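# Move clear prop from casket to bench, close lid

## Task

Lift the transparent prop out of the casket, leave it resting on the bench somewhere outside the casket, and close the casket's lid so that it ends up lying flat.

## Robot and tools

Robot: two yam_ultra arms, left_arm and right_arm, each with a two-finger parallel gripper and a wrist camera (cam_left_wrist and cam_right_wrist, both 896x504). Measured base positions in the scene frame: left_arm at (-0.036, +0.345, +0.025) m, right_arm at (+0.018, -0.368, +0.037) m. Both face roughly along +x. A camera stand sits behind them.

Frames: every position and orientation, whether sent or reported, is in the scene frame. Its origin is at table-top height, halfway between the two nominal bases. +z points up, +x points forward over the table, and +y points toward left_arm. Arm names do not match image sides. On each gripper the fingers point along its own +z axis and close along its own y axis. end_effector_position is the spot between the pads, roughly 1 cm back from the fingertips. Reported hand poses can be a few cm off, more at long reach.

A row is always 16 plain numbers, even when only one arm moves. The first 8 are for left_arm: x, y, z (metres, absolute target for end_effector_position), qw, qx, qy, qz (absolute target orientation, w first), then opening. The last 8 are the same layout for right_arm. Opening runs from -1 (closed) to +1 (fully open, 0.094 m). To keep an arm still, resend its last reported pose and its current opening every call, since 0 is a real command meaning half open. To hold orientation steady, keep sending the same quaternion rather than copying the drifting reported one.

Tools:
- execute_actions(actions, cameras): actions is a list of actions. Each action is a table of up to 15 rows, one row per 1/30 s step, and a short table repeats its final row to fill 15 steps. Each target must lie within 0.6 m of that gripper's current position along each of the gripper's axes, or the action is rejected for both arms. If the first action fails this check, the whole call is rejected. An empty list returns state, camera images and the current scene number and task.
- move(target, speed, blend, opening_speed, grip_force, blocking, cameras): drives each gripper in a straight line to an absolute target. target is one 16-number row or a list of up to 15 rows. speed is the top speed in m/s, from 0.002 to 2.9, default 0.25; turning is capped at twice that in rad/s. Give one value or one per target. blend, in metres, rounds corners between listed targets; 0 means stop at each one. opening_speed is the rate of the finger command, in scale units per second, 0.2 or more. Use it for gentle closing. grip_force is the per-pad force limit in newtons, from 10 to 50. Give one value or one per arm. It stays in effect until changed, and lower values close slowly. blocking=false returns early while motion continues, and a new move replaces the running one. The path lasts 10 s at most, and it does not avoid obstacles or the other arm. Its result adds a move: line giving the ending (done, off_target, moving, held, fault) and any limits (paced = pose clipped, held = steps withheld).
- wait(seconds): 0 to 10 s. Each arm keeps its last command, and any running move continues.
- stop(): brakes a running move. Faster motion needs more braking distance.
- zoom_image(camera, region): a closer look at the latest picture from cam_left_wrist or cam_right_wrist. region is [x0, y0, x1, y1] in image pixels from the top-left corner, no more than 504 wide or high.
- read_manual(section): returns licence text only ("licences").
- finished_scene(scene): ends the current scene, given its integer number. It cannot be undone, and the goal must hold with the robot released. Call nothing else after it in the same reply.

Result lines: end_effector_position and end_effector_quat_wxyz for each arm. Hand target is where the controller is currently steering, which may stop short of your command. Tool commands are the present gripper commands. grip_measured is the finger opening on the -1..1 scale; with nothing held it reads up to about 2.5 mm wide. The last number in Joint positions is the opening in metres. Joint velocities may read "within noise". Joint torques include the arm's own weight and carry offsets. grip_effort_nm is the averaged gripper motor effort, negative when closing, and it is not a pad force. An arm at rest can sit a few cm from its commanded pose because of friction. That alone does not mean it touched something.

Control behaviour: each step, commanded orientation is limited to within 40 degrees of the current one, and position takes priority. Large turns therefore need several actions. Very small moves may not start. Fast moves overshoot and stray. Routing a hand close past its own base can flip the shoulder, so go around it. When the wrist sits near the first joint's axis, small hand moves can swing the whole arm. Holding a closed grip on a hard part gives roughly 50-64 N per pad. To release, command an opening clearly above grip_measured. Close slowly on anything fragile.

Camera calibration (approximate, per-scene small errors): cam_left_wrist K fx=fy=441.187, cx=446.917, cy=252.386. cam_right_wrist K fx=fy=450.081, cx=448.045, cy=254.32. Camera poses follow the arm's joint readings, and images can lag during motion.

Avoid: dropping the prop or letting it go while it moves, slamming the lid, hard hits or pushes on the casket or table, and any contact between the two arms, grippers or wrist cameras. The controller's clearance check does not stop these. Keep wrist-camera cables clear of objects and fixtures. Keep everything on the table. A loose object may occasionally be nudged by an outside push. Watch for motor heat from long stretched-out or loaded holds: MOTOR HOT appears at 75 °C. At 90 °C that arm folds away and stops working. At 100 °C it goes limp. Any arm stop or fault is costly.

Each tool is called as name(argument=value, ...), one argument or row to a line, values as JSON.

## Session

execute_actions(
  actions=[],
)

Scene clock: 0.00 s.
left_arm: end_effector_position=(+0.2377, +0.2826, +0.3510) grip_measured=+1.000 grip_effort_nm=n/a end_effector_quat_wxyz=(+0.688, -0.096, +0.717, -0.055) | right_arm: end_effector_position=(+0.2242, -0.2187, +0.2467) grip_measured=+1.000 grip_effort_nm=n/a end_effector_quat_wxyz=(+0.432, +0.066, +0.884, +0.162)
Joint positions: left_arm=[-0.707 0.618 0.65 -0.095 -0.713 -0.255 0.094] | right_arm=[1.016 0.764 0.766 -0.758 0.582 0.912 0.094]
Joint velocities: within noise
Joint torques (N m): no reading
Heat: left arm: 23 °C; right arm: 25 °C.
Hand target: left_arm +0.2364, +0.2837, +0.3556; +0.691, -0.098, +0.714, -0.057 | right_arm +0.2235, -0.2222, +0.2468; +0.434, +0.065, +0.885, +0.156
Tool commands: left_gripper/opening=+1.0 right_gripper/opening=+1.0
camera_calibration:
cam_left_wrist: T_world_to_cam=[[0.0632613, -0.976149, 0.207679, 0.189426], [-0.478382, -0.21229, -0.852105, 0.509135], [0.87587, -0.0454444, -0.480402, 0.0625278], [0, 0, 0, 1]] pos_world=[0.176811, 0.295834, 0.424535]
cam_right_wrist: T_world_to_cam=[[0.0270455, -0.939696, -0.340939, -0.128602], [-0.896251, 0.128257, -0.4246, 0.368911], [0.442723, 0.31705, -0.838735, 0.26875], [0, 0, 0, 1]] pos_world=[0.215133, -0.25337, 0.338204]

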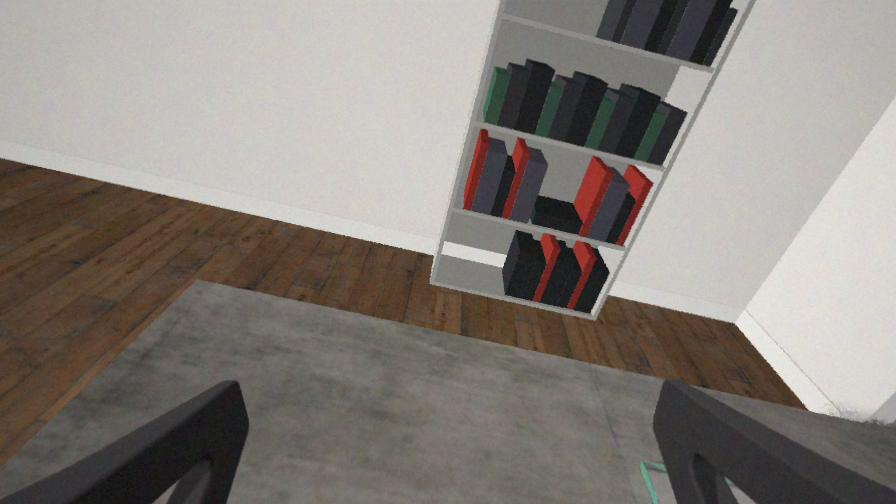

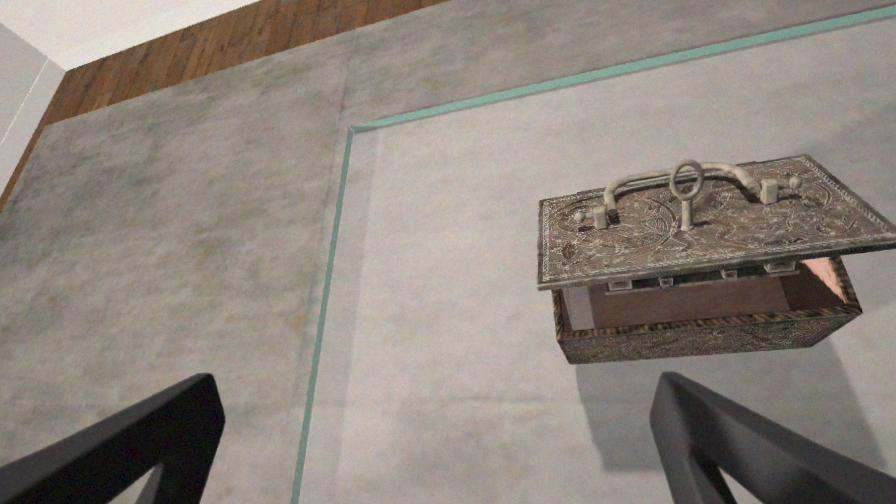

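zoom_image(
  camera="cam_right_wrist",
  region=[520, 140, 896, 370],
)

Scaled by 1.340 from the camera's 896x504 image, which has a finer 1280x720 frame.

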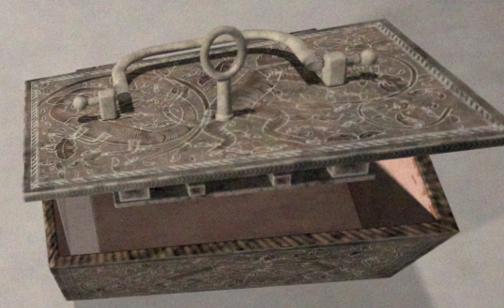

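move(
  target=[0.2364,0.2837,0.3556,0.691,-0.098,0.714,-0.057,1,0.25,-0.295,0.11,0.5,0,0.866,0,-1],
  cameras=["cam_right_wrist"],
)

Scene clock: 26.27 s.
left_arm: end_effector_position=(+0.2377, +0.2826, +0.3510) grip_measured=+1.000 grip_effort_nm=0.02 end_effector_quat_wxyz=(+0.688, -0.096, +0.717, -0.055) | right_arm: end_effector_position=(+0.2519, -0.2911, +0.1180) grip_measured=-0.992 grip_effort_nm=-0.45 end_effector_quat_wxyz=(+0.505, +0.003, +0.863, +0.008)
Joint positions: left_arm=[-0.707 0.618 0.65 -0.095 -0.713 -0.255 0.094] | right_arm=[0.755 0.629 0.141 -0.165 0.633 0.444 0]
Joint torques (N m): left_arm=[-0.05 0.46 7.79 1.79 -0.04 0.04] | right_arm=[-0.58 1.25 5.39 1.79 0.3 -0.04]
Heat: left arm: 26 °C; right arm: 27 °C.
Hand target: left_arm +0.2364, +0.2837, +0.3555; +0.691, -0.098, +0.714, -0.057 | right_arm +0.2498, -0.2950, +0.1102; +0.500, +0.000, +0.866, +0.000
Off the commanded pose: left_arm 0.005 m, 1 deg | right_arm 0.009 m, 1 deg.
move: done
camera_calibration:
cam_right_wrist: T_world_to_cam=[[0.00657139, -0.999893, -0.0130782, -0.292277], [-0.817807, 0.00215244, -0.575489, 0.309673], [0.575455, 0.0144772, -0.817705, 0.0475566], [0, 0, 0, 1]] pos_world=[0.227807, -0.293601, 0.213278]
Images, in order (width x height): cam_right_wrist 896x504.

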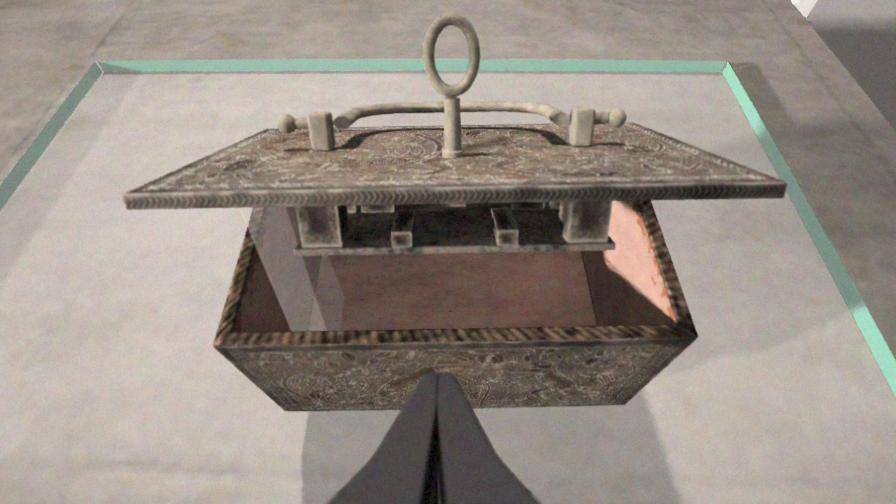

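move(
  target=[
    [0.2364,0.2837,0.3556,0.691,-0.098,0.714,-0.057,1,0.295,-0.299,0.102,0.5,0,0.866,0,-1],
    [0.2364,0.2837,0.3556,0.691,-0.098,0.714,-0.057,1,0.304,-0.299,0.145,0.5,0,0.866,0,-1],
    [0.2364,0.2837,0.3556,0.691,-0.098,0.714,-0.057,1,0.328,-0.299,0.17,0.5,0,0.866,0,-1],
  ],
  blend=0.006,
  speed=0.08,
  cameras=["cam_right_wrist"],
)

Scene clock: 43.57 s.
left_arm: end_effector_position=(+0.2377, +0.2826, +0.3510) grip_measured=+1.000 grip_effort_nm=0.02 end_effector_quat_wxyz=(+0.688, -0.096, +0.717, -0.055) | right_arm: end_effector_position=(+0.3220, -0.3006, +0.1588) grip_measured=-0.992 grip_effort_nm=-0.45 end_effector_quat_wxyz=(+0.491, -0.001, +0.871, -0.003)
Joint positions: left_arm=[-0.707 0.618 0.65 -0.095 -0.713 -0.255 0.094] | right_arm=[0.414 0.951 0.392 -0.028 0.36 0.222 0]
Joint torques (N m): left_arm=[-0.05 0.46 7.8 1.79 -0.04 0.04] | right_arm=[-0.62 -0.79 9.16 1.87 0.11 -0.1]
Heat: left arm: 26 °C; right arm: 30 °C.
Hand target: left_arm +0.2364, +0.2837, +0.3555; +0.691, -0.098, +0.714, -0.057 | right_arm +0.3276, -0.2991, +0.1701; +0.500, +0.000, +0.866, +0.000
Off the commanded pose: left_arm 0.005 m, 1 deg | right_arm 0.013 m, 1 deg.
move: off_target (right_arm)
camera_calibration:
cam_right_wrist: T_world_to_cam=[[0.000909827, -0.999946, 0.0103791, -0.303649], [-0.836631, -0.00644648, -0.547729, 0.389574], [0.547766, -0.00818515, -0.836591, 0.0458723], [0, 0, 0, 1]] pos_world=[0.301079, -0.300745, 0.254909]
Images, in order (width x height): cam_right_wrist 896x504.

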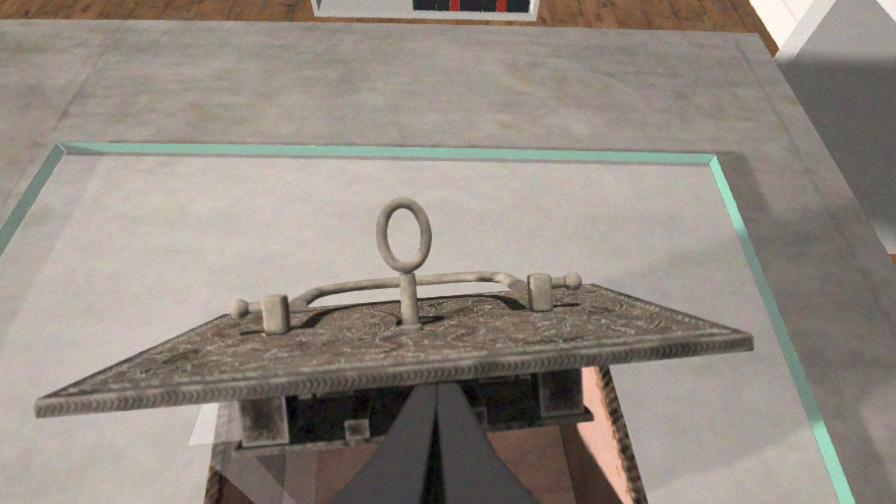

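move(
  target=[0.34,-0.02,0.17,0.354,0.612,0.612,-0.354,1,0.3276,-0.2991,0.1701,0.5,0,0.866,0,-1],
  speed=0.4,
  cameras=["all"],
)

Scene clock: 51.93 s.
left_arm: end_effector_position=(+0.3400, -0.0151, +0.1715) grip_measured=+1.000 grip_effort_nm=0.01 end_effector_quat_wxyz=(+0.359, +0.608, +0.618, -0.345) | right_arm: end_effector_position=(+0.3220, -0.3006, +0.1588) grip_measured=-0.992 grip_effort_nm=-0.45 end_effector_quat_wxyz=(+0.491, -0.001, +0.871, -0.003)
Joint positions: left_arm=[-0.551 2.018 1.513 -0.349 0.839 0.717 0.094] | right_arm=[0.414 0.951 0.392 -0.028 0.36 0.222 0]
Joint torques (N m): left_arm=[-0.36 -7.15 9.37 1.16 0.58 0.1] | right_arm=[-0.57 -0.96 9.13 1.87 0.05 -0.07]
Heat: left arm: 27 °C; right arm: 31 °C.
Hand target: left_arm +0.3400, -0.0199, +0.1701; +0.355, +0.612, +0.612, -0.354 | right_arm +0.3273, -0.2992, +0.1702; +0.500, +0.000, +0.866, +0.000
Off the commanded pose: left_arm 0.005 m, 1 deg | right_arm 0.013 m, 1 deg.
move: off_target (right_arm)
camera_calibration:
cam_left_wrist: T_world_to_cam=[[-0.999671, -0.0221214, -0.0129609, 0.343367], [-0.0114289, 0.837005, -0.547075, 0.146697], [0.0229505, -0.546747, -0.836983, 0.216753], [0, 0, 0, 1]] pos_world=[0.339956, 0.00331872, 0.266124]
cam_right_wrist: T_world_to_cam=[[0.00133324, -0.999938, 0.0110132, -0.303835], [-0.836604, -0.00714846, -0.547761, 0.389363], [0.547806, -0.00848343, -0.836563, 0.0457642], [0, 0, 0, 1]] pos_world=[0.301078, -0.300644, 0.254909]

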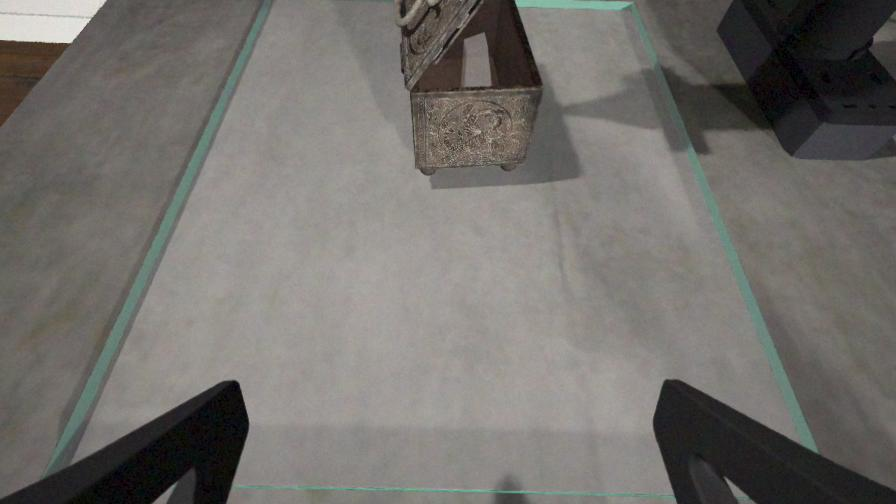

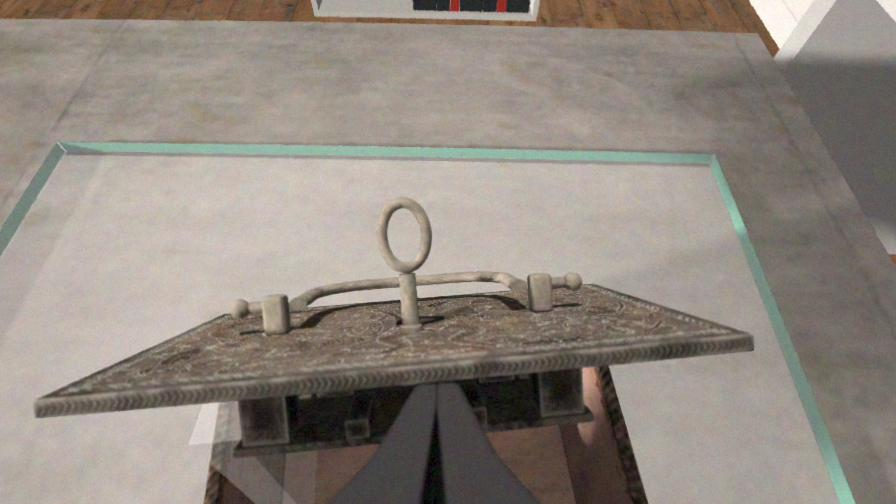

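zoom_image(
  camera="cam_left_wrist",
  region=[370, 0, 600, 190],
)

zoom_image(
  camera="cam_right_wrist",
  region=[150, 300, 500, 504],
)

Scaled by 2.191 from the camera's 896x504 image, which has a finer 1280x720 frame.

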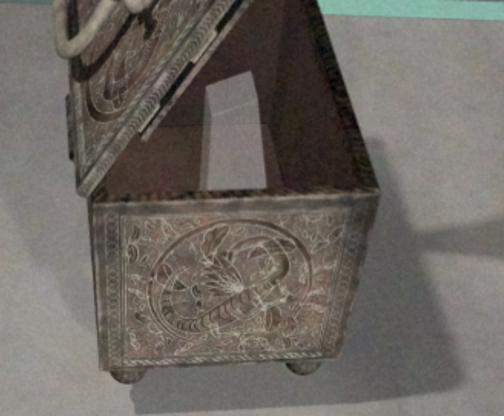

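Scaled by 1.440 from the camera's 896x504 image, which has a finer 1280x720 frame.

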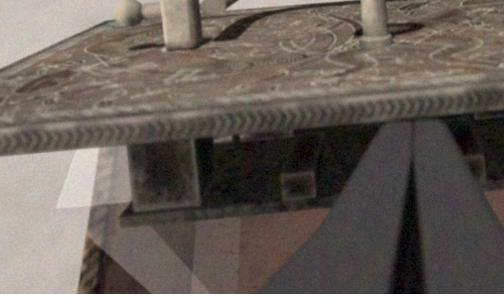

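move(
  target=[
    [0.34,-0.02,0.17,0.354,0.612,0.612,-0.354,1,0.352,-0.299,0.183,0.5,0,0.866,0,-1],
    [0.34,-0.02,0.17,0.354,0.612,0.612,-0.354,1,0.385,-0.299,0.185,0.5,0,0.866,0,-1],
    [0.34,-0.02,0.17,0.354,0.612,0.612,-0.354,1,0.415,-0.299,0.178,0.5,0,0.866,0,-1],
  ],
  blend=0.01,
  speed=0.08,
  cameras=["all"],
)

Scene clock: 65.00 s.
left_arm: end_effector_position=(+0.3399, -0.0151, +0.1714) grip_measured=+1.000 grip_effort_nm=0.01 end_effector_quat_wxyz=(+0.359, +0.608, +0.618, -0.345) | right_arm: end_effector_position=(+0.4072, -0.3001, +0.1696) grip_measured=-0.992 grip_effort_nm=-0.45 end_effector_quat_wxyz=(+0.491, +0.001, +0.871, -0.002)
Joint positions: left_arm=[-0.551 2.018 1.513 -0.35 0.839 0.718 0.094] | right_arm=[0.274 1.339 0.639 0.137 0.242 0.146 0]
Joint torques (N m): left_arm=[-0.36 -7.13 9.4 1.15 0.57 0.1] | right_arm=[-0.58 -3 8.84 2.01 0.06 -0.06]
Heat: left arm: 27 °C; right arm: 31 °C.
Hand target: left_arm +0.3400, -0.0199, +0.1701; +0.355, +0.612, +0.612, -0.354 | right_arm +0.4145, -0.2990, +0.1781; +0.500, +0.000, +0.866, +0.000
Off the commanded pose: left_arm 0.005 m, 1 deg | right_arm 0.012 m, 1 deg.
move: off_target (right_arm)
camera_calibration:
cam_left_wrist: T_world_to_cam=[[-0.999679, -0.0217564, -0.0129693, 0.343269], [-0.011127, 0.837209, -0.54677, 0.146456], [0.0227537, -0.54645, -0.837183, 0.216791], [0, 0, 0, 1]] pos_world=[0.339856, 0.00331906, 0.266023]
cam_right_wrist: T_world_to_cam=[[-0.000410533, -0.999974, 0.0072609, -0.302312], [-0.836295, -0.00363769, -0.548268, 0.467574], [0.54828, -0.00629734, -0.836271, 0.00844049], [0, 0, 0, 1]] pos_world=[0.386278, -0.30055, 0.265609]

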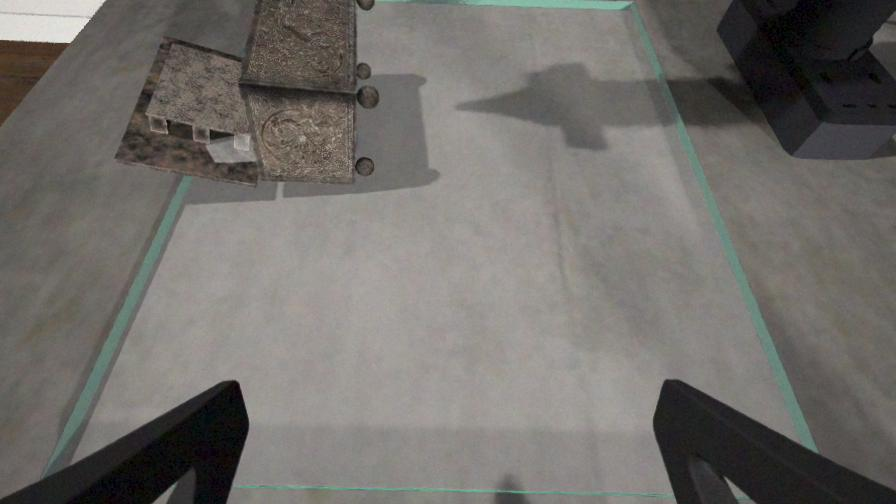

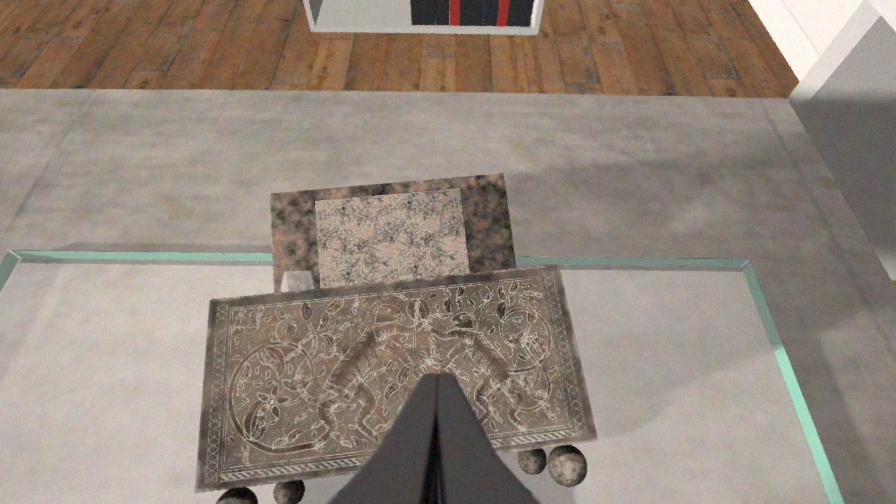

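zoom_image(
  camera="cam_left_wrist",
  region=[100, 20, 400, 210],
)

zoom_image(
  camera="cam_right_wrist",
  region=[180, 160, 620, 504],
)

Scaled by 1.680 from the camera's 896x504 image, which has a finer 1280x720 frame.

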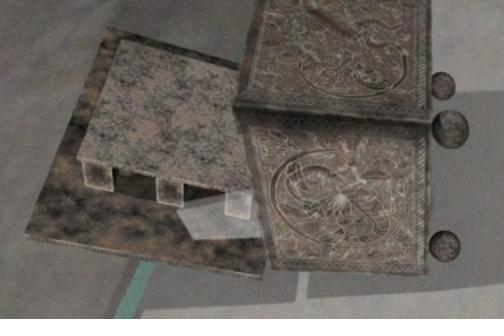

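Scaled by 1.145 from the camera's 896x504 image, which has a finer 1280x720 frame.

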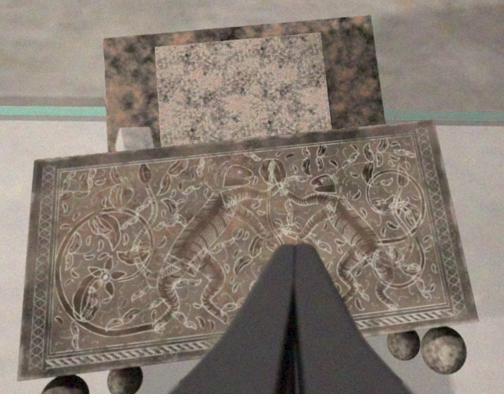

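move(
  target=[
    [0.34,-0.02,0.17,0.354,0.612,0.612,-0.354,1,0.39,-0.299,0.24,0.5,0,0.866,0,-1],
    [0.34,-0.02,0.17,0.354,0.612,0.612,-0.354,1,0.52,-0.25,0.24,0.03,0,1,0,1],
  ],
  blend=0.02,
  speed=0.4,
  cameras=["all"],
)

Scene clock: 83.63 s.
left_arm: end_effector_position=(+0.3399, -0.0151, +0.1714) grip_measured=+1.000 grip_effort_nm=0.01 end_effector_quat_wxyz=(+0.359, +0.608, +0.618, -0.345) | right_arm: end_effector_position=(+0.5189, -0.2481, +0.2474) grip_measured=+0.997 grip_effort_nm=0.12 end_effector_quat_wxyz=(+0.190, -0.007, +0.981, +0.034)
Joint positions: left_arm=[-0.551 2.018 1.513 -0.35 0.839 0.718 0.094] | right_arm=[0.235 2.396 2.768 -1.554 0.021 0.221 0.094]
Joint torques (N m): left_arm=[-0.35 -7.13 9.42 1.15 0.58 0.11] | right_arm=[-0.62 -9.31 6.93 0.95 -0.08 0.05]
Heat: left arm: 27 °C; right arm: 32 °C.
Hand target: left_arm +0.3400, -0.0199, +0.1701; +0.355, +0.612, +0.612, -0.354 | right_arm +0.5194, -0.2502, +0.2395; +0.179, -0.002, +0.983, +0.034
Off the commanded pose: left_arm 0.005 m, 1 deg | right_arm 0.008 m, 19 deg.
joint sent to its limit (right arm) — joint 4 (wrist pitch), lower limit. The joint targets are off in orientation, not in position.
move: off_target (right_arm); target 2's new opening was sent with right_arm's hand 0.008 m and 19 deg from that target
camera_calibration:
cam_left_wrist: T_world_to_cam=[[-0.999679, -0.0217564, -0.0129693, 0.343269], [-0.011127, 0.837209, -0.54677, 0.146456], [0.0227537, -0.54645, -0.837183, 0.216791], [0, 0, 0, 1]] pos_world=[0.339856, 0.00331906, 0.266023]
cam_right_wrist: T_world_to_cam=[[0.0308479, -0.997568, -0.0624979, -0.249122], [-0.997462, -0.0347387, 0.0621564, 0.528713], [-0.0641763, 0.0604219, -0.996108, 0.386516], [0, 0, 0, 1]] pos_world=[0.559861, -0.253503, 0.33658]

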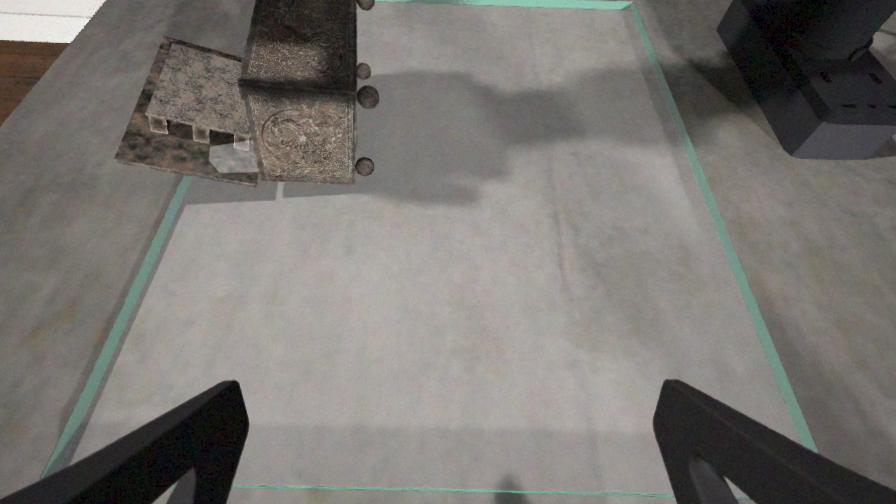

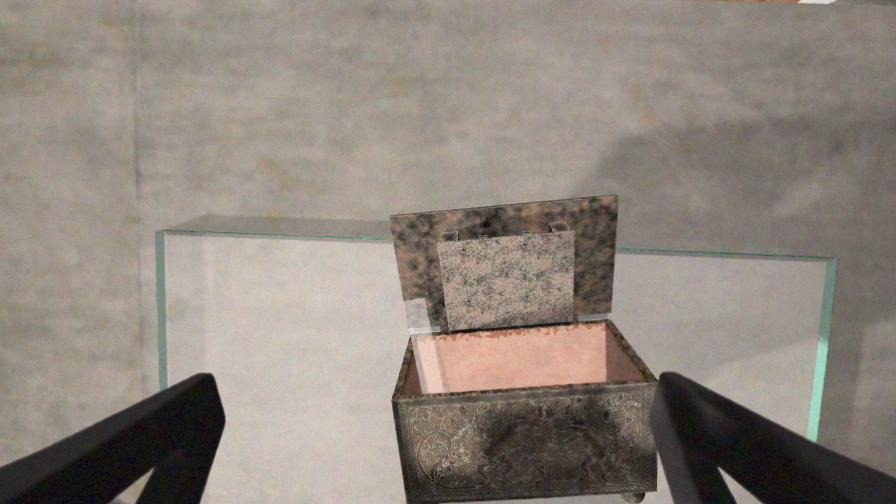

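zoom_image(
  camera="cam_right_wrist",
  region=[370, 180, 680, 504],
)

Scaled by 1.556 from the camera's 896x504 image, which has a finer 1280x720 frame.

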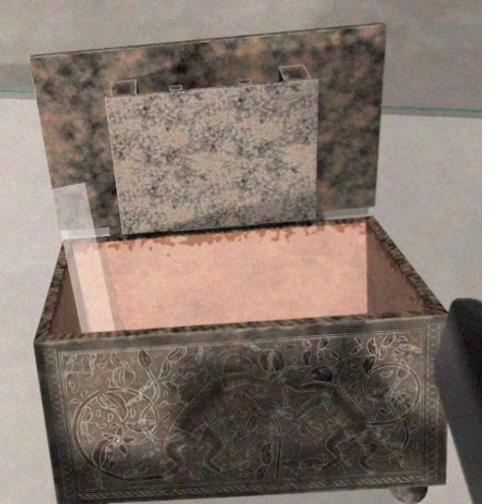

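move(
  target=[0.34,-0.02,0.17,0.354,0.612,0.612,-0.354,1,0.53,-0.207,0.11,0.131,0,0.991,0,0.0],
  speed=0.25,
  cameras=["cam_right_wrist"],
)

zoom_image(
  camera="cam_right_wrist",
  region=[250, 130, 650, 504],
)

Scene clock: 103.40 s.
left_arm: end_effector_position=(+0.3399, -0.0151, +0.1714) grip_measured=+1.000 grip_effort_nm=0.01 end_effector_quat_wxyz=(+0.359, +0.608, +0.618, -0.345) | right_arm: end_effector_position=(+0.5299, -0.2022, +0.1251) grip_measured=+0.003 grip_effort_nm=-0.16 end_effector_quat_wxyz=(+0.143, -0.007, +0.990, +0.009)
Joint positions: left_arm=[-0.551 2.018 1.513 -0.35 0.839 0.718 0.094] | right_arm=[0.331 2.431 2.343 -1.205 0.074 0.31 0.047]
Joint velocities: left_arm=[0.012 -0.007 0.012 -0.051 -0.051 -0.168 0] | right_arm=[within noise]
Joint torques (N m): left_arm=[-0.36 -7.13 9.4 1.15 0.57 0.11] | right_arm=[-0.49 -10.56 5.55 0.98 0.14 0.1]
Heat: left arm: 27 °C; right arm: 29 °C.
Hand target: left_arm +0.3400, -0.0199, +0.1701; +0.355, +0.612, +0.612, -0.354 | right_arm +0.5296, -0.2071, +0.1103; +0.131, +0.000, +0.991, +0.000
Off the commanded pose: left_arm 0.005 m, 1 deg | right_arm 0.016 m, 2 deg.
move: off_target (right_arm)
camera_calibration:
cam_right_wrist: T_world_to_cam=[[0.0216175, -0.999651, -0.0152153, -0.21274], [-0.987049, -0.0237597, 0.158647, 0.533501], [-0.158953, 0.0115887, -0.987218, 0.301956], [0, 0, 0, 1]] pos_world=[0.579188, -0.203489, 0.210221]
Images, in order (width x height): cam_right_wrist 896x504.

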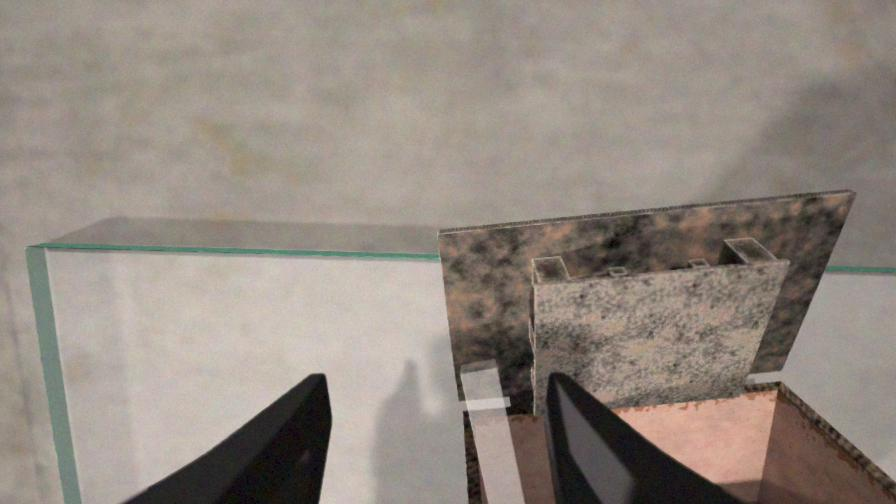

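Scaled by 1.260 from the camera's 896x504 image, which has a finer 1280x720 frame.

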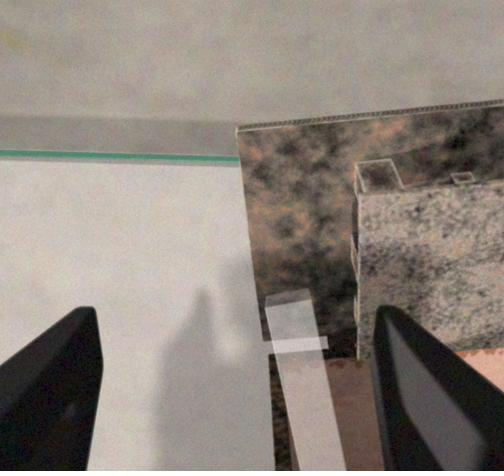

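move(
  target=[
    [0.34,-0.02,0.17,0.354,0.612,0.612,-0.354,1,0.50,-0.25,0.22,0.131,0,0.991,0,0],
    [0.34,-0.02,0.17,0.354,0.612,0.612,-0.354,1,0.445,-0.284,0.20,0,-0.743,0.669,0,1],
  ],
  blend=0.02,
  speed=0.4,
  grip_force=20,
  cameras=["all"],
)

Scene clock: 165.27 s.
left_arm: end_effector_position=(+0.3399, -0.0151, +0.1714) grip_measured=+1.000 grip_effort_nm=0.01 end_effector_quat_wxyz=(+0.359, +0.608, +0.618, -0.345) | right_arm: end_effector_position=(+0.4520, -0.2813, +0.1922) grip_measured=+0.997 grip_effort_nm=0.13 end_effector_quat_wxyz=(-0.034, +0.740, -0.671, +0.026)
Joint positions: left_arm=[-0.551 2.018 1.513 -0.35 0.839 0.718 0.094] | right_arm=[0.19 2.23 2.303 -1.559 0.001 -1.474 0.094]
Joint torques (N m): left_arm=[-0.35 -7.13 9.37 1.15 0.57 0.11] | right_arm=[-0.2 -12.74 4.49 0.46 0.01 -0.1]
Heat: left arm: 28 °C; right arm: 29 °C.
Hand target: left_arm +0.3400, -0.0199, +0.1701; +0.355, +0.612, +0.612, -0.354 | right_arm +0.4450, -0.2840, +0.1993; -0.033, +0.742, -0.669, +0.025
Off the commanded pose: left_arm 0.005 m, 1 deg | right_arm 0.011 m, 5 deg.
joint sent to its limit (right arm) — joint 4 (wrist pitch), lower limit. The joint targets are off in orientation, not in position.
grip_force (N): 20, 20
move: off_target (right_arm); target 2's new opening was sent with right_arm's hand 0.011 m and 5 deg from that target
camera_calibration:
cam_left_wrist: T_world_to_cam=[[-0.999679, -0.0217564, -0.0129693, 0.343269], [-0.011127, 0.837209, -0.54677, 0.146456], [0.0227537, -0.54645, -0.837183, 0.216791], [0, 0, 0, 1]] pos_world=[0.339856, 0.00331906, 0.266023]
cam_right_wrist: T_world_to_cam=[[0.991343, 0.100676, 0.0842781, -0.437017], [0.0558011, -0.904109, 0.423643, -0.325886], [0.118847, -0.415273, -0.9019, 0.0946187], [0, 0, 0, 1]] pos_world=[0.440174, -0.211346, 0.260227]

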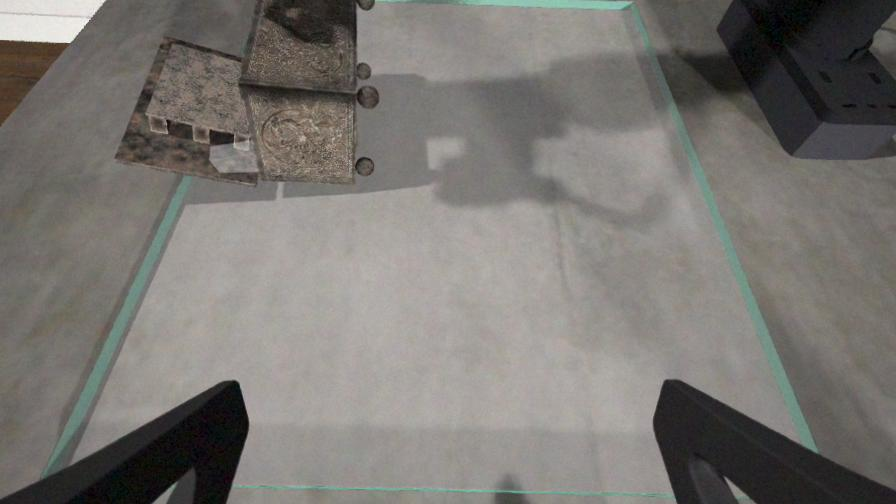

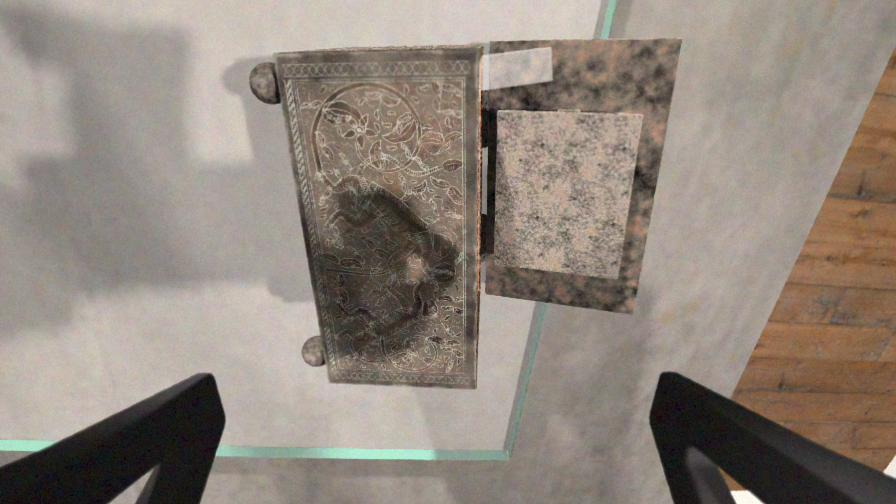

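move(
  target=[0.34,-0.02,0.17,0.354,0.612,0.612,-0.354,1,0.436,-0.284,0.13,0,-0.743,0.669,0,1],
  speed=0.15,
  cameras=["cam_right_wrist"],
)

Scene clock: 173.57 s.
left_arm: end_effector_position=(+0.3399, -0.0151, +0.1714) grip_measured=+1.000 grip_effort_nm=0.00 end_effector_quat_wxyz=(+0.359, +0.608, +0.618, -0.345) | right_arm: end_effector_position=(+0.4389, -0.2841, +0.1296) grip_measured=+0.997 grip_effort_nm=0.12 end_effector_quat_wxyz=(+0.000, +0.740, -0.672, +0.001)
Joint positions: left_arm=[-0.551 2.018 1.513 -0.35 0.839 0.718 0.094] | right_arm=[0.19 2.208 2.018 -1.379 0.002 -1.474 0.094]
Joint torques (N m): left_arm=[-0.36 -7.13 9.4 1.15 0.57 0.11] | right_arm=[-0.01 -11.19 4.77 0.42 -0.04 -0.11]
Heat: left arm: 29 °C; right arm: 29 °C.
Hand target: left_arm +0.3400, -0.0199, +0.1701; +0.355, +0.612, +0.612, -0.354 | right_arm +0.4360, -0.2841, +0.1299; +0.000, +0.743, -0.669, +0.000
Off the commanded pose: left_arm 0.005 m, 1 deg | right_arm 0.003 m, 0 deg.
grip_force (N): 20, 20
move: done
camera_calibration:
cam_right_wrist: T_world_to_cam=[[0.994845, 0.101386, 0.00206007, -0.409229], [0.090496, -0.896787, 0.433109, -0.315476], [0.0457587, -0.43069, -0.901339, 0.0662039], [0, 0, 0, 1]] pos_world=[0.432639, -0.212912, 0.197151]
Images, in order (width x height): cam_right_wrist 896x504.

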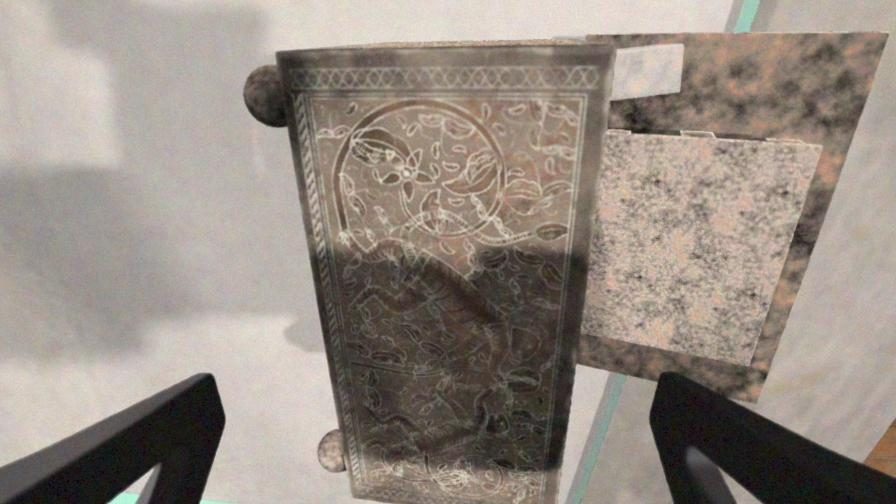

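move(
  target=[
    [0.34,-0.02,0.17,0.354,0.612,0.612,-0.354,1,0.440,-0.284,0.083,0,-0.743,0.669,0,1],
    [0.34,-0.02,0.17,0.354,0.612,0.612,-0.354,1,0.440,-0.284,0.083,0,-0.743,0.669,0,0.28],
  ],
  speed=0.1,
  cameras=["all"],
)

Scene clock: 181.13 s.
left_arm: end_effector_position=(+0.3399, -0.0151, +0.1714) grip_measured=+1.000 grip_effort_nm=0.00 end_effector_quat_wxyz=(+0.359, +0.608, +0.618, -0.345) | right_arm: end_effector_position=(+0.4410, -0.2837, +0.0932) grip_measured=+0.400 grip_effort_nm=-0.47 end_effector_quat_wxyz=(-0.005, +0.741, -0.672, +0.005)
Joint positions: left_arm=[-0.551 2.018 1.513 -0.35 0.839 0.718 0.094] | right_arm=[0.19 2.208 1.873 -1.222 0.002 -1.474 0.066]
Joint torques (N m): left_arm=[-0.35 -7.13 9.39 1.15 0.57 0.12] | right_arm=[-0.06 -9.28 4.78 0.53 -0.03 -0.09]
Heat: left arm: 29 °C; right arm: 29 °C.
Hand target: left_arm +0.3400, -0.0199, +0.1701; +0.355, +0.612, +0.612, -0.354 | right_arm +0.4398, -0.2841, +0.0831; +0.000, +0.743, -0.669, +0.000
Off the commanded pose: left_arm 0.005 m, 1 deg | right_arm 0.010 m, 1 deg.
grip_force (N): 20, 20
move: done; target 2's new opening was sent with right_arm's hand 0.011 m and 2 deg from that target
camera_calibration:
cam_left_wrist: T_world_to_cam=[[-0.999679, -0.0217564, -0.0129693, 0.343269], [-0.011127, 0.837209, -0.54677, 0.146456], [0.0227537, -0.54645, -0.837183, 0.216791], [0, 0, 0, 1]] pos_world=[0.339856, 0.00331906, 0.266023]
cam_right_wrist: T_world_to_cam=[[0.994675, 0.102128, 0.0138698, -0.41211], [0.0861469, -0.897708, 0.432086, -0.297838], [0.0565792, -0.42859, -0.901726, 0.0293221], [0, 0, 0, 1]] pos_world=[0.433914, -0.212717, 0.160848]

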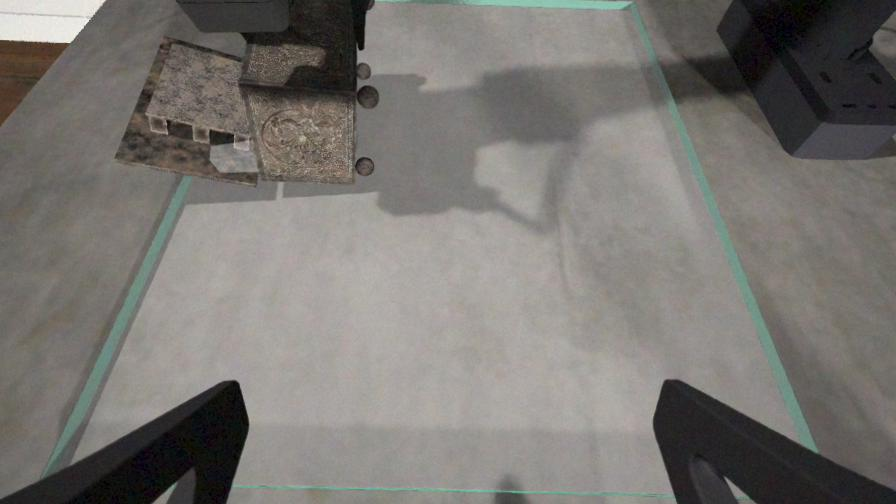

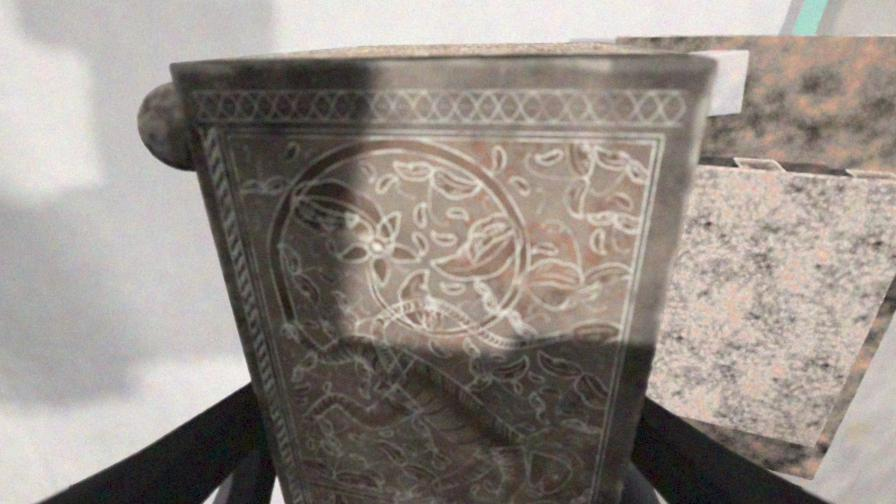

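move(
  target=[
    [0.34,-0.02,0.17,0.354,0.612,0.612,-0.354,1,0.430,-0.284,0.14,0,-0.743,0.669,0,0.25],
    [0.34,-0.02,0.17,0.354,0.612,0.612,-0.354,1,0.34,-0.284,0.15,0.407,-0.589,0.531,-0.4525,0.25],
  ],
  speed=0.15,
  blend=0.02,
  grip_force=35,
  cameras=["all"],
)

Scene clock: 194.97 s.
left_arm: end_effector_position=(+0.3399, -0.0151, +0.1714) grip_measured=+1.000 grip_effort_nm=0.00 end_effector_quat_wxyz=(+0.359, +0.608, +0.618, -0.345) | right_arm: end_effector_position=(+0.3222, -0.2880, +0.1077) grip_measured=+0.386 grip_effort_nm=-0.77 end_effector_quat_wxyz=(-0.343, +0.650, -0.539, +0.412)
Joint positions: left_arm=[-0.551 2.018 1.513 -0.35 0.839 0.718 0.094] | right_arm=[0.502 1.219 0.153 0.573 0.453 -1.524 0.065]
Joint torques (N m): left_arm=[-0.36 -7.13 9.42 1.15 0.57 0.11] | right_arm=[0.08 -2.73 6.16 3.47 0.49 0.03]
Heat: left arm: 29 °C; right arm: 30 °C.
Hand target: left_arm +0.3400, -0.0199, +0.1701; +0.355, +0.612, +0.612, -0.354 | right_arm +0.3373, -0.2853, +0.1494; -0.404, +0.592, -0.535, +0.448
Off the commanded pose: left_arm 0.005 m, 1 deg | right_arm 0.046 m, 11 deg.
grip_force (N): 35, 35
move: off_target (right_arm)
camera_calibration:
cam_left_wrist: T_world_to_cam=[[-0.999679, -0.0217564, -0.0129693, 0.343269], [-0.011127, 0.837209, -0.54677, 0.146456], [0.0227537, -0.54645, -0.837183, 0.216791], [0, 0, 0, 1]] pos_world=[0.339856, 0.00331906, 0.266023]
cam_right_wrist: T_world_to_cam=[[0.418154, 0.188352, 0.888634, -0.177315], [-0.317761, -0.88613, 0.337346, -0.154004], [0.850985, -0.423436, -0.310688, -0.270856], [0, 0, 0, 1]] pos_world=[0.255703, -0.21776, 0.125369]

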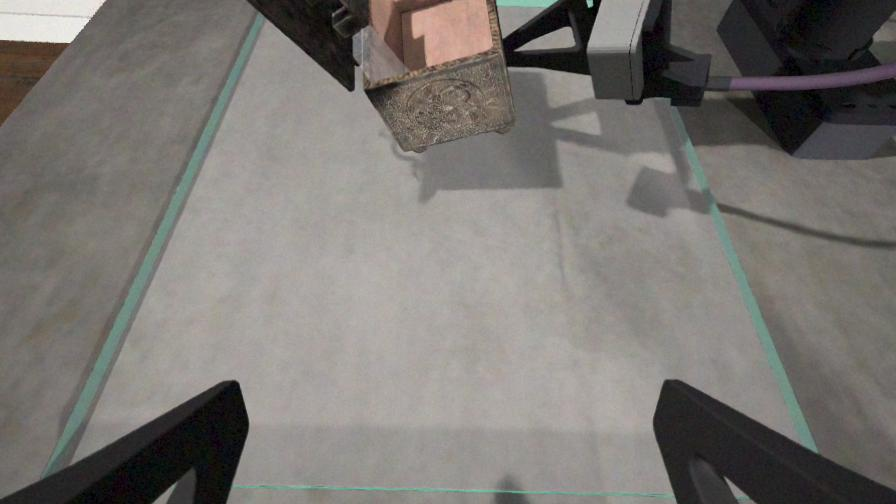

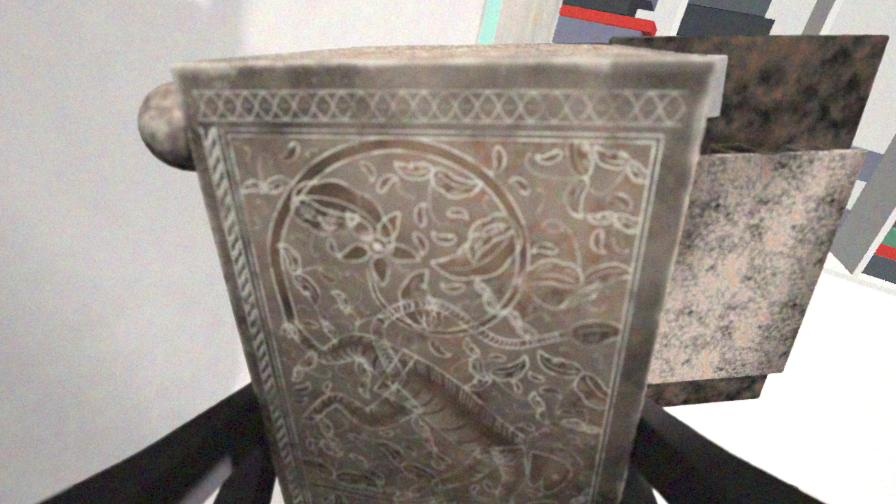

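move(
  target=[0.34,-0.02,0.17,0.354,0.612,0.612,-0.354,1,0.34,-0.284,0.115,0.473,-0.525,0.473,-0.525,0.25],
  speed=0.1,
  cameras=["all"],
)

Scene clock: 202.23 s.
left_arm: end_effector_position=(+0.3399, -0.0151, +0.1714) grip_measured=+1.000 grip_effort_nm=0.01 end_effector_quat_wxyz=(+0.359, +0.608, +0.618, -0.345) | right_arm: end_effector_position=(+0.3274, -0.2886, +0.0816) grip_measured=+0.386 grip_effort_nm=-0.77 end_effector_quat_wxyz=(-0.375, +0.611, -0.522, +0.462)
Joint positions: left_arm=[-0.551 2.018 1.513 -0.35 0.839 0.718 0.094] | right_arm=[0.535 1.833 0.045 1.441 0.537 -1.571 0.065]
Joint torques (N m): left_arm=[-0.35 -7.15 9.4 1.15 0.58 0.11] | right_arm=[0.55 -3.79 3.26 3.26 0.37 0]
Heat: left arm: 29 °C; right arm: 38 °C.
Hand target: left_arm +0.3400, -0.0199, +0.1701; +0.355, +0.612, +0.612, -0.354 | right_arm +0.3385, -0.2849, +0.1141; -0.424, +0.561, -0.519, +0.486
Off the commanded pose: left_arm 0.005 m, 1 deg | right_arm 0.036 m, 18 deg.
joint sent to its limit (right arm) — joint 4 (wrist pitch), upper limit. The joint targets are off in orientation, not in position.
grip_force (N): 35, 35
move: off_target (right_arm)
camera_calibration:
cam_left_wrist: T_world_to_cam=[[-0.999679, -0.0217564, -0.0129693, 0.343269], [-0.011127, 0.837209, -0.54677, 0.146456], [0.0227537, -0.54645, -0.837183, 0.216791], [0, 0, 0, 1]] pos_world=[0.339856, 0.00331906, 0.266023]
cam_right_wrist: T_world_to_cam=[[0.29148, 0.179323, 0.939619, -0.121535], [-0.385847, -0.876778, 0.287024, -0.115099], [0.875306, -0.446211, -0.186372, -0.308336], [0, 0, 0, 1]] pos_world=[0.260903, -0.216705, 0.0897673]

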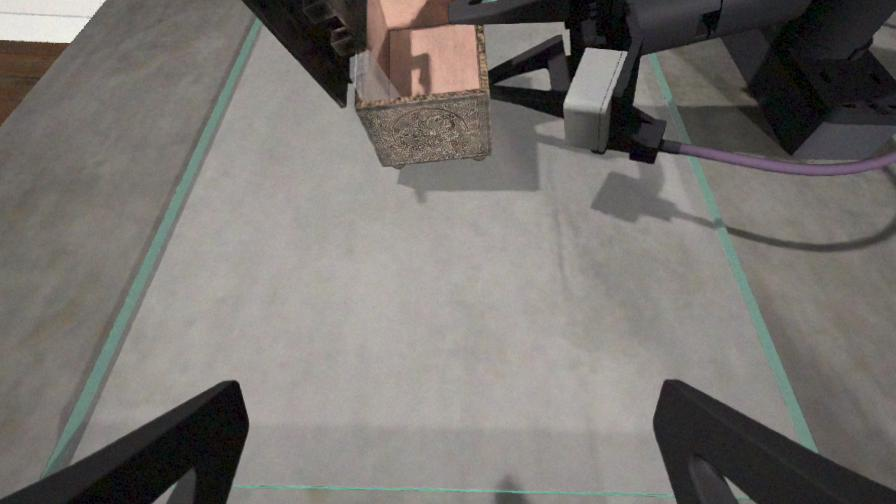

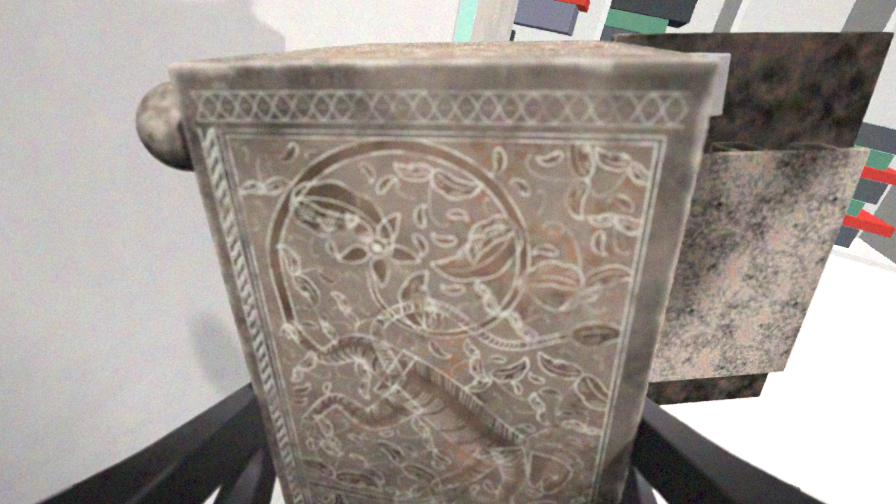

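move(
  target=[0.34,-0.02,0.17,0.354,0.612,0.612,-0.354,1,0.40,-0.288,0.10,0.473,-0.525,0.473,-0.525,0.25],
  speed=0.1,
  cameras=["cam_left_wrist"],
)

zoom_image(
  camera="cam_left_wrist",
  region=[250, 0, 650, 200],
)

Scene clock: 205.70 s.
left_arm: end_effector_position=(+0.3399, -0.0151, +0.1714) grip_measured=+1.000 grip_effort_nm=0.00 end_effector_quat_wxyz=(+0.359, +0.608, +0.618, -0.345) | right_arm: end_effector_position=(+0.3862, -0.2947, +0.0744) grip_measured=+0.376 grip_effort_nm=-0.77 end_effector_quat_wxyz=(-0.383, +0.589, -0.533, +0.471)
Joint positions: left_arm=[-0.551 2.018 1.513 -0.35 0.839 0.718 0.094] | right_arm=[0.389 2.009 0.245 1.469 0.429 -1.598 0.065]
Joint torques (N m): left_arm=[-0.36 -7.13 9.4 1.14 0.57 0.11] | right_arm=[-0.43 -4.68 3.9 3.04 -0.09 -0.1]
Heat: left arm: 29 °C; right arm: 40 °C.
Hand target: left_arm +0.3400, -0.0199, +0.1701; +0.355, +0.612, +0.612, -0.354 | right_arm +0.3985, -0.2886, +0.1003; -0.425, +0.559, -0.518, +0.489
Off the commanded pose: left_arm 0.005 m, 1 deg | right_arm 0.030 m, 16 deg.
joint sent to its limit (right arm) — joint 4 (wrist pitch), upper limit. The joint targets are off in orientation, not in position.
grip_force (N): 35, 35
move: off_target (right_arm)
camera_calibration:
cam_left_wrist: T_world_to_cam=[[-0.999679, -0.0217564, -0.0129693, 0.343269], [-0.011127, 0.837209, -0.54677, 0.146456], [0.0227537, -0.54645, -0.837183, 0.216791], [0, 0, 0, 1]] pos_world=[0.339856, 0.00331906, 0.266023]
Images, in order (width x height): cam_left_wrist 896x504.

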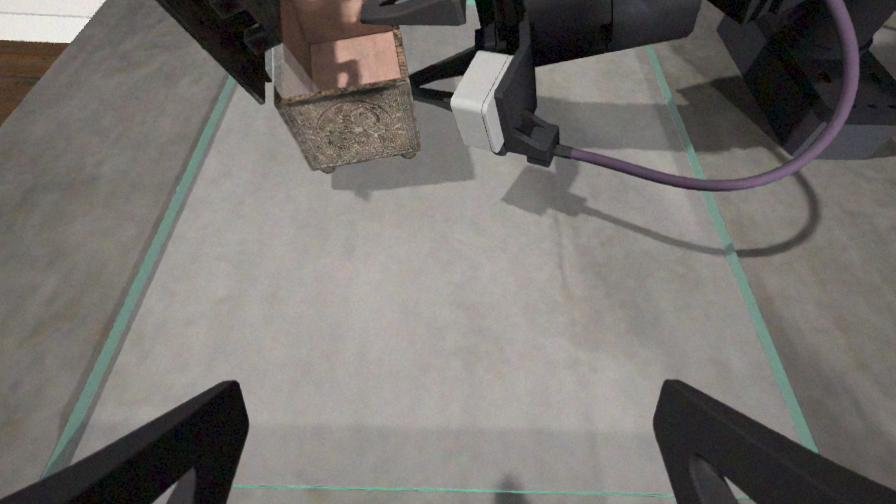

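Scaled by 1.260 from the camera's 896x504 image, which has a finer 1280x720 frame.

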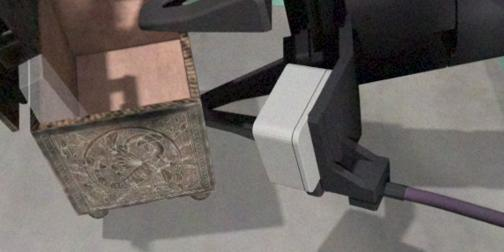

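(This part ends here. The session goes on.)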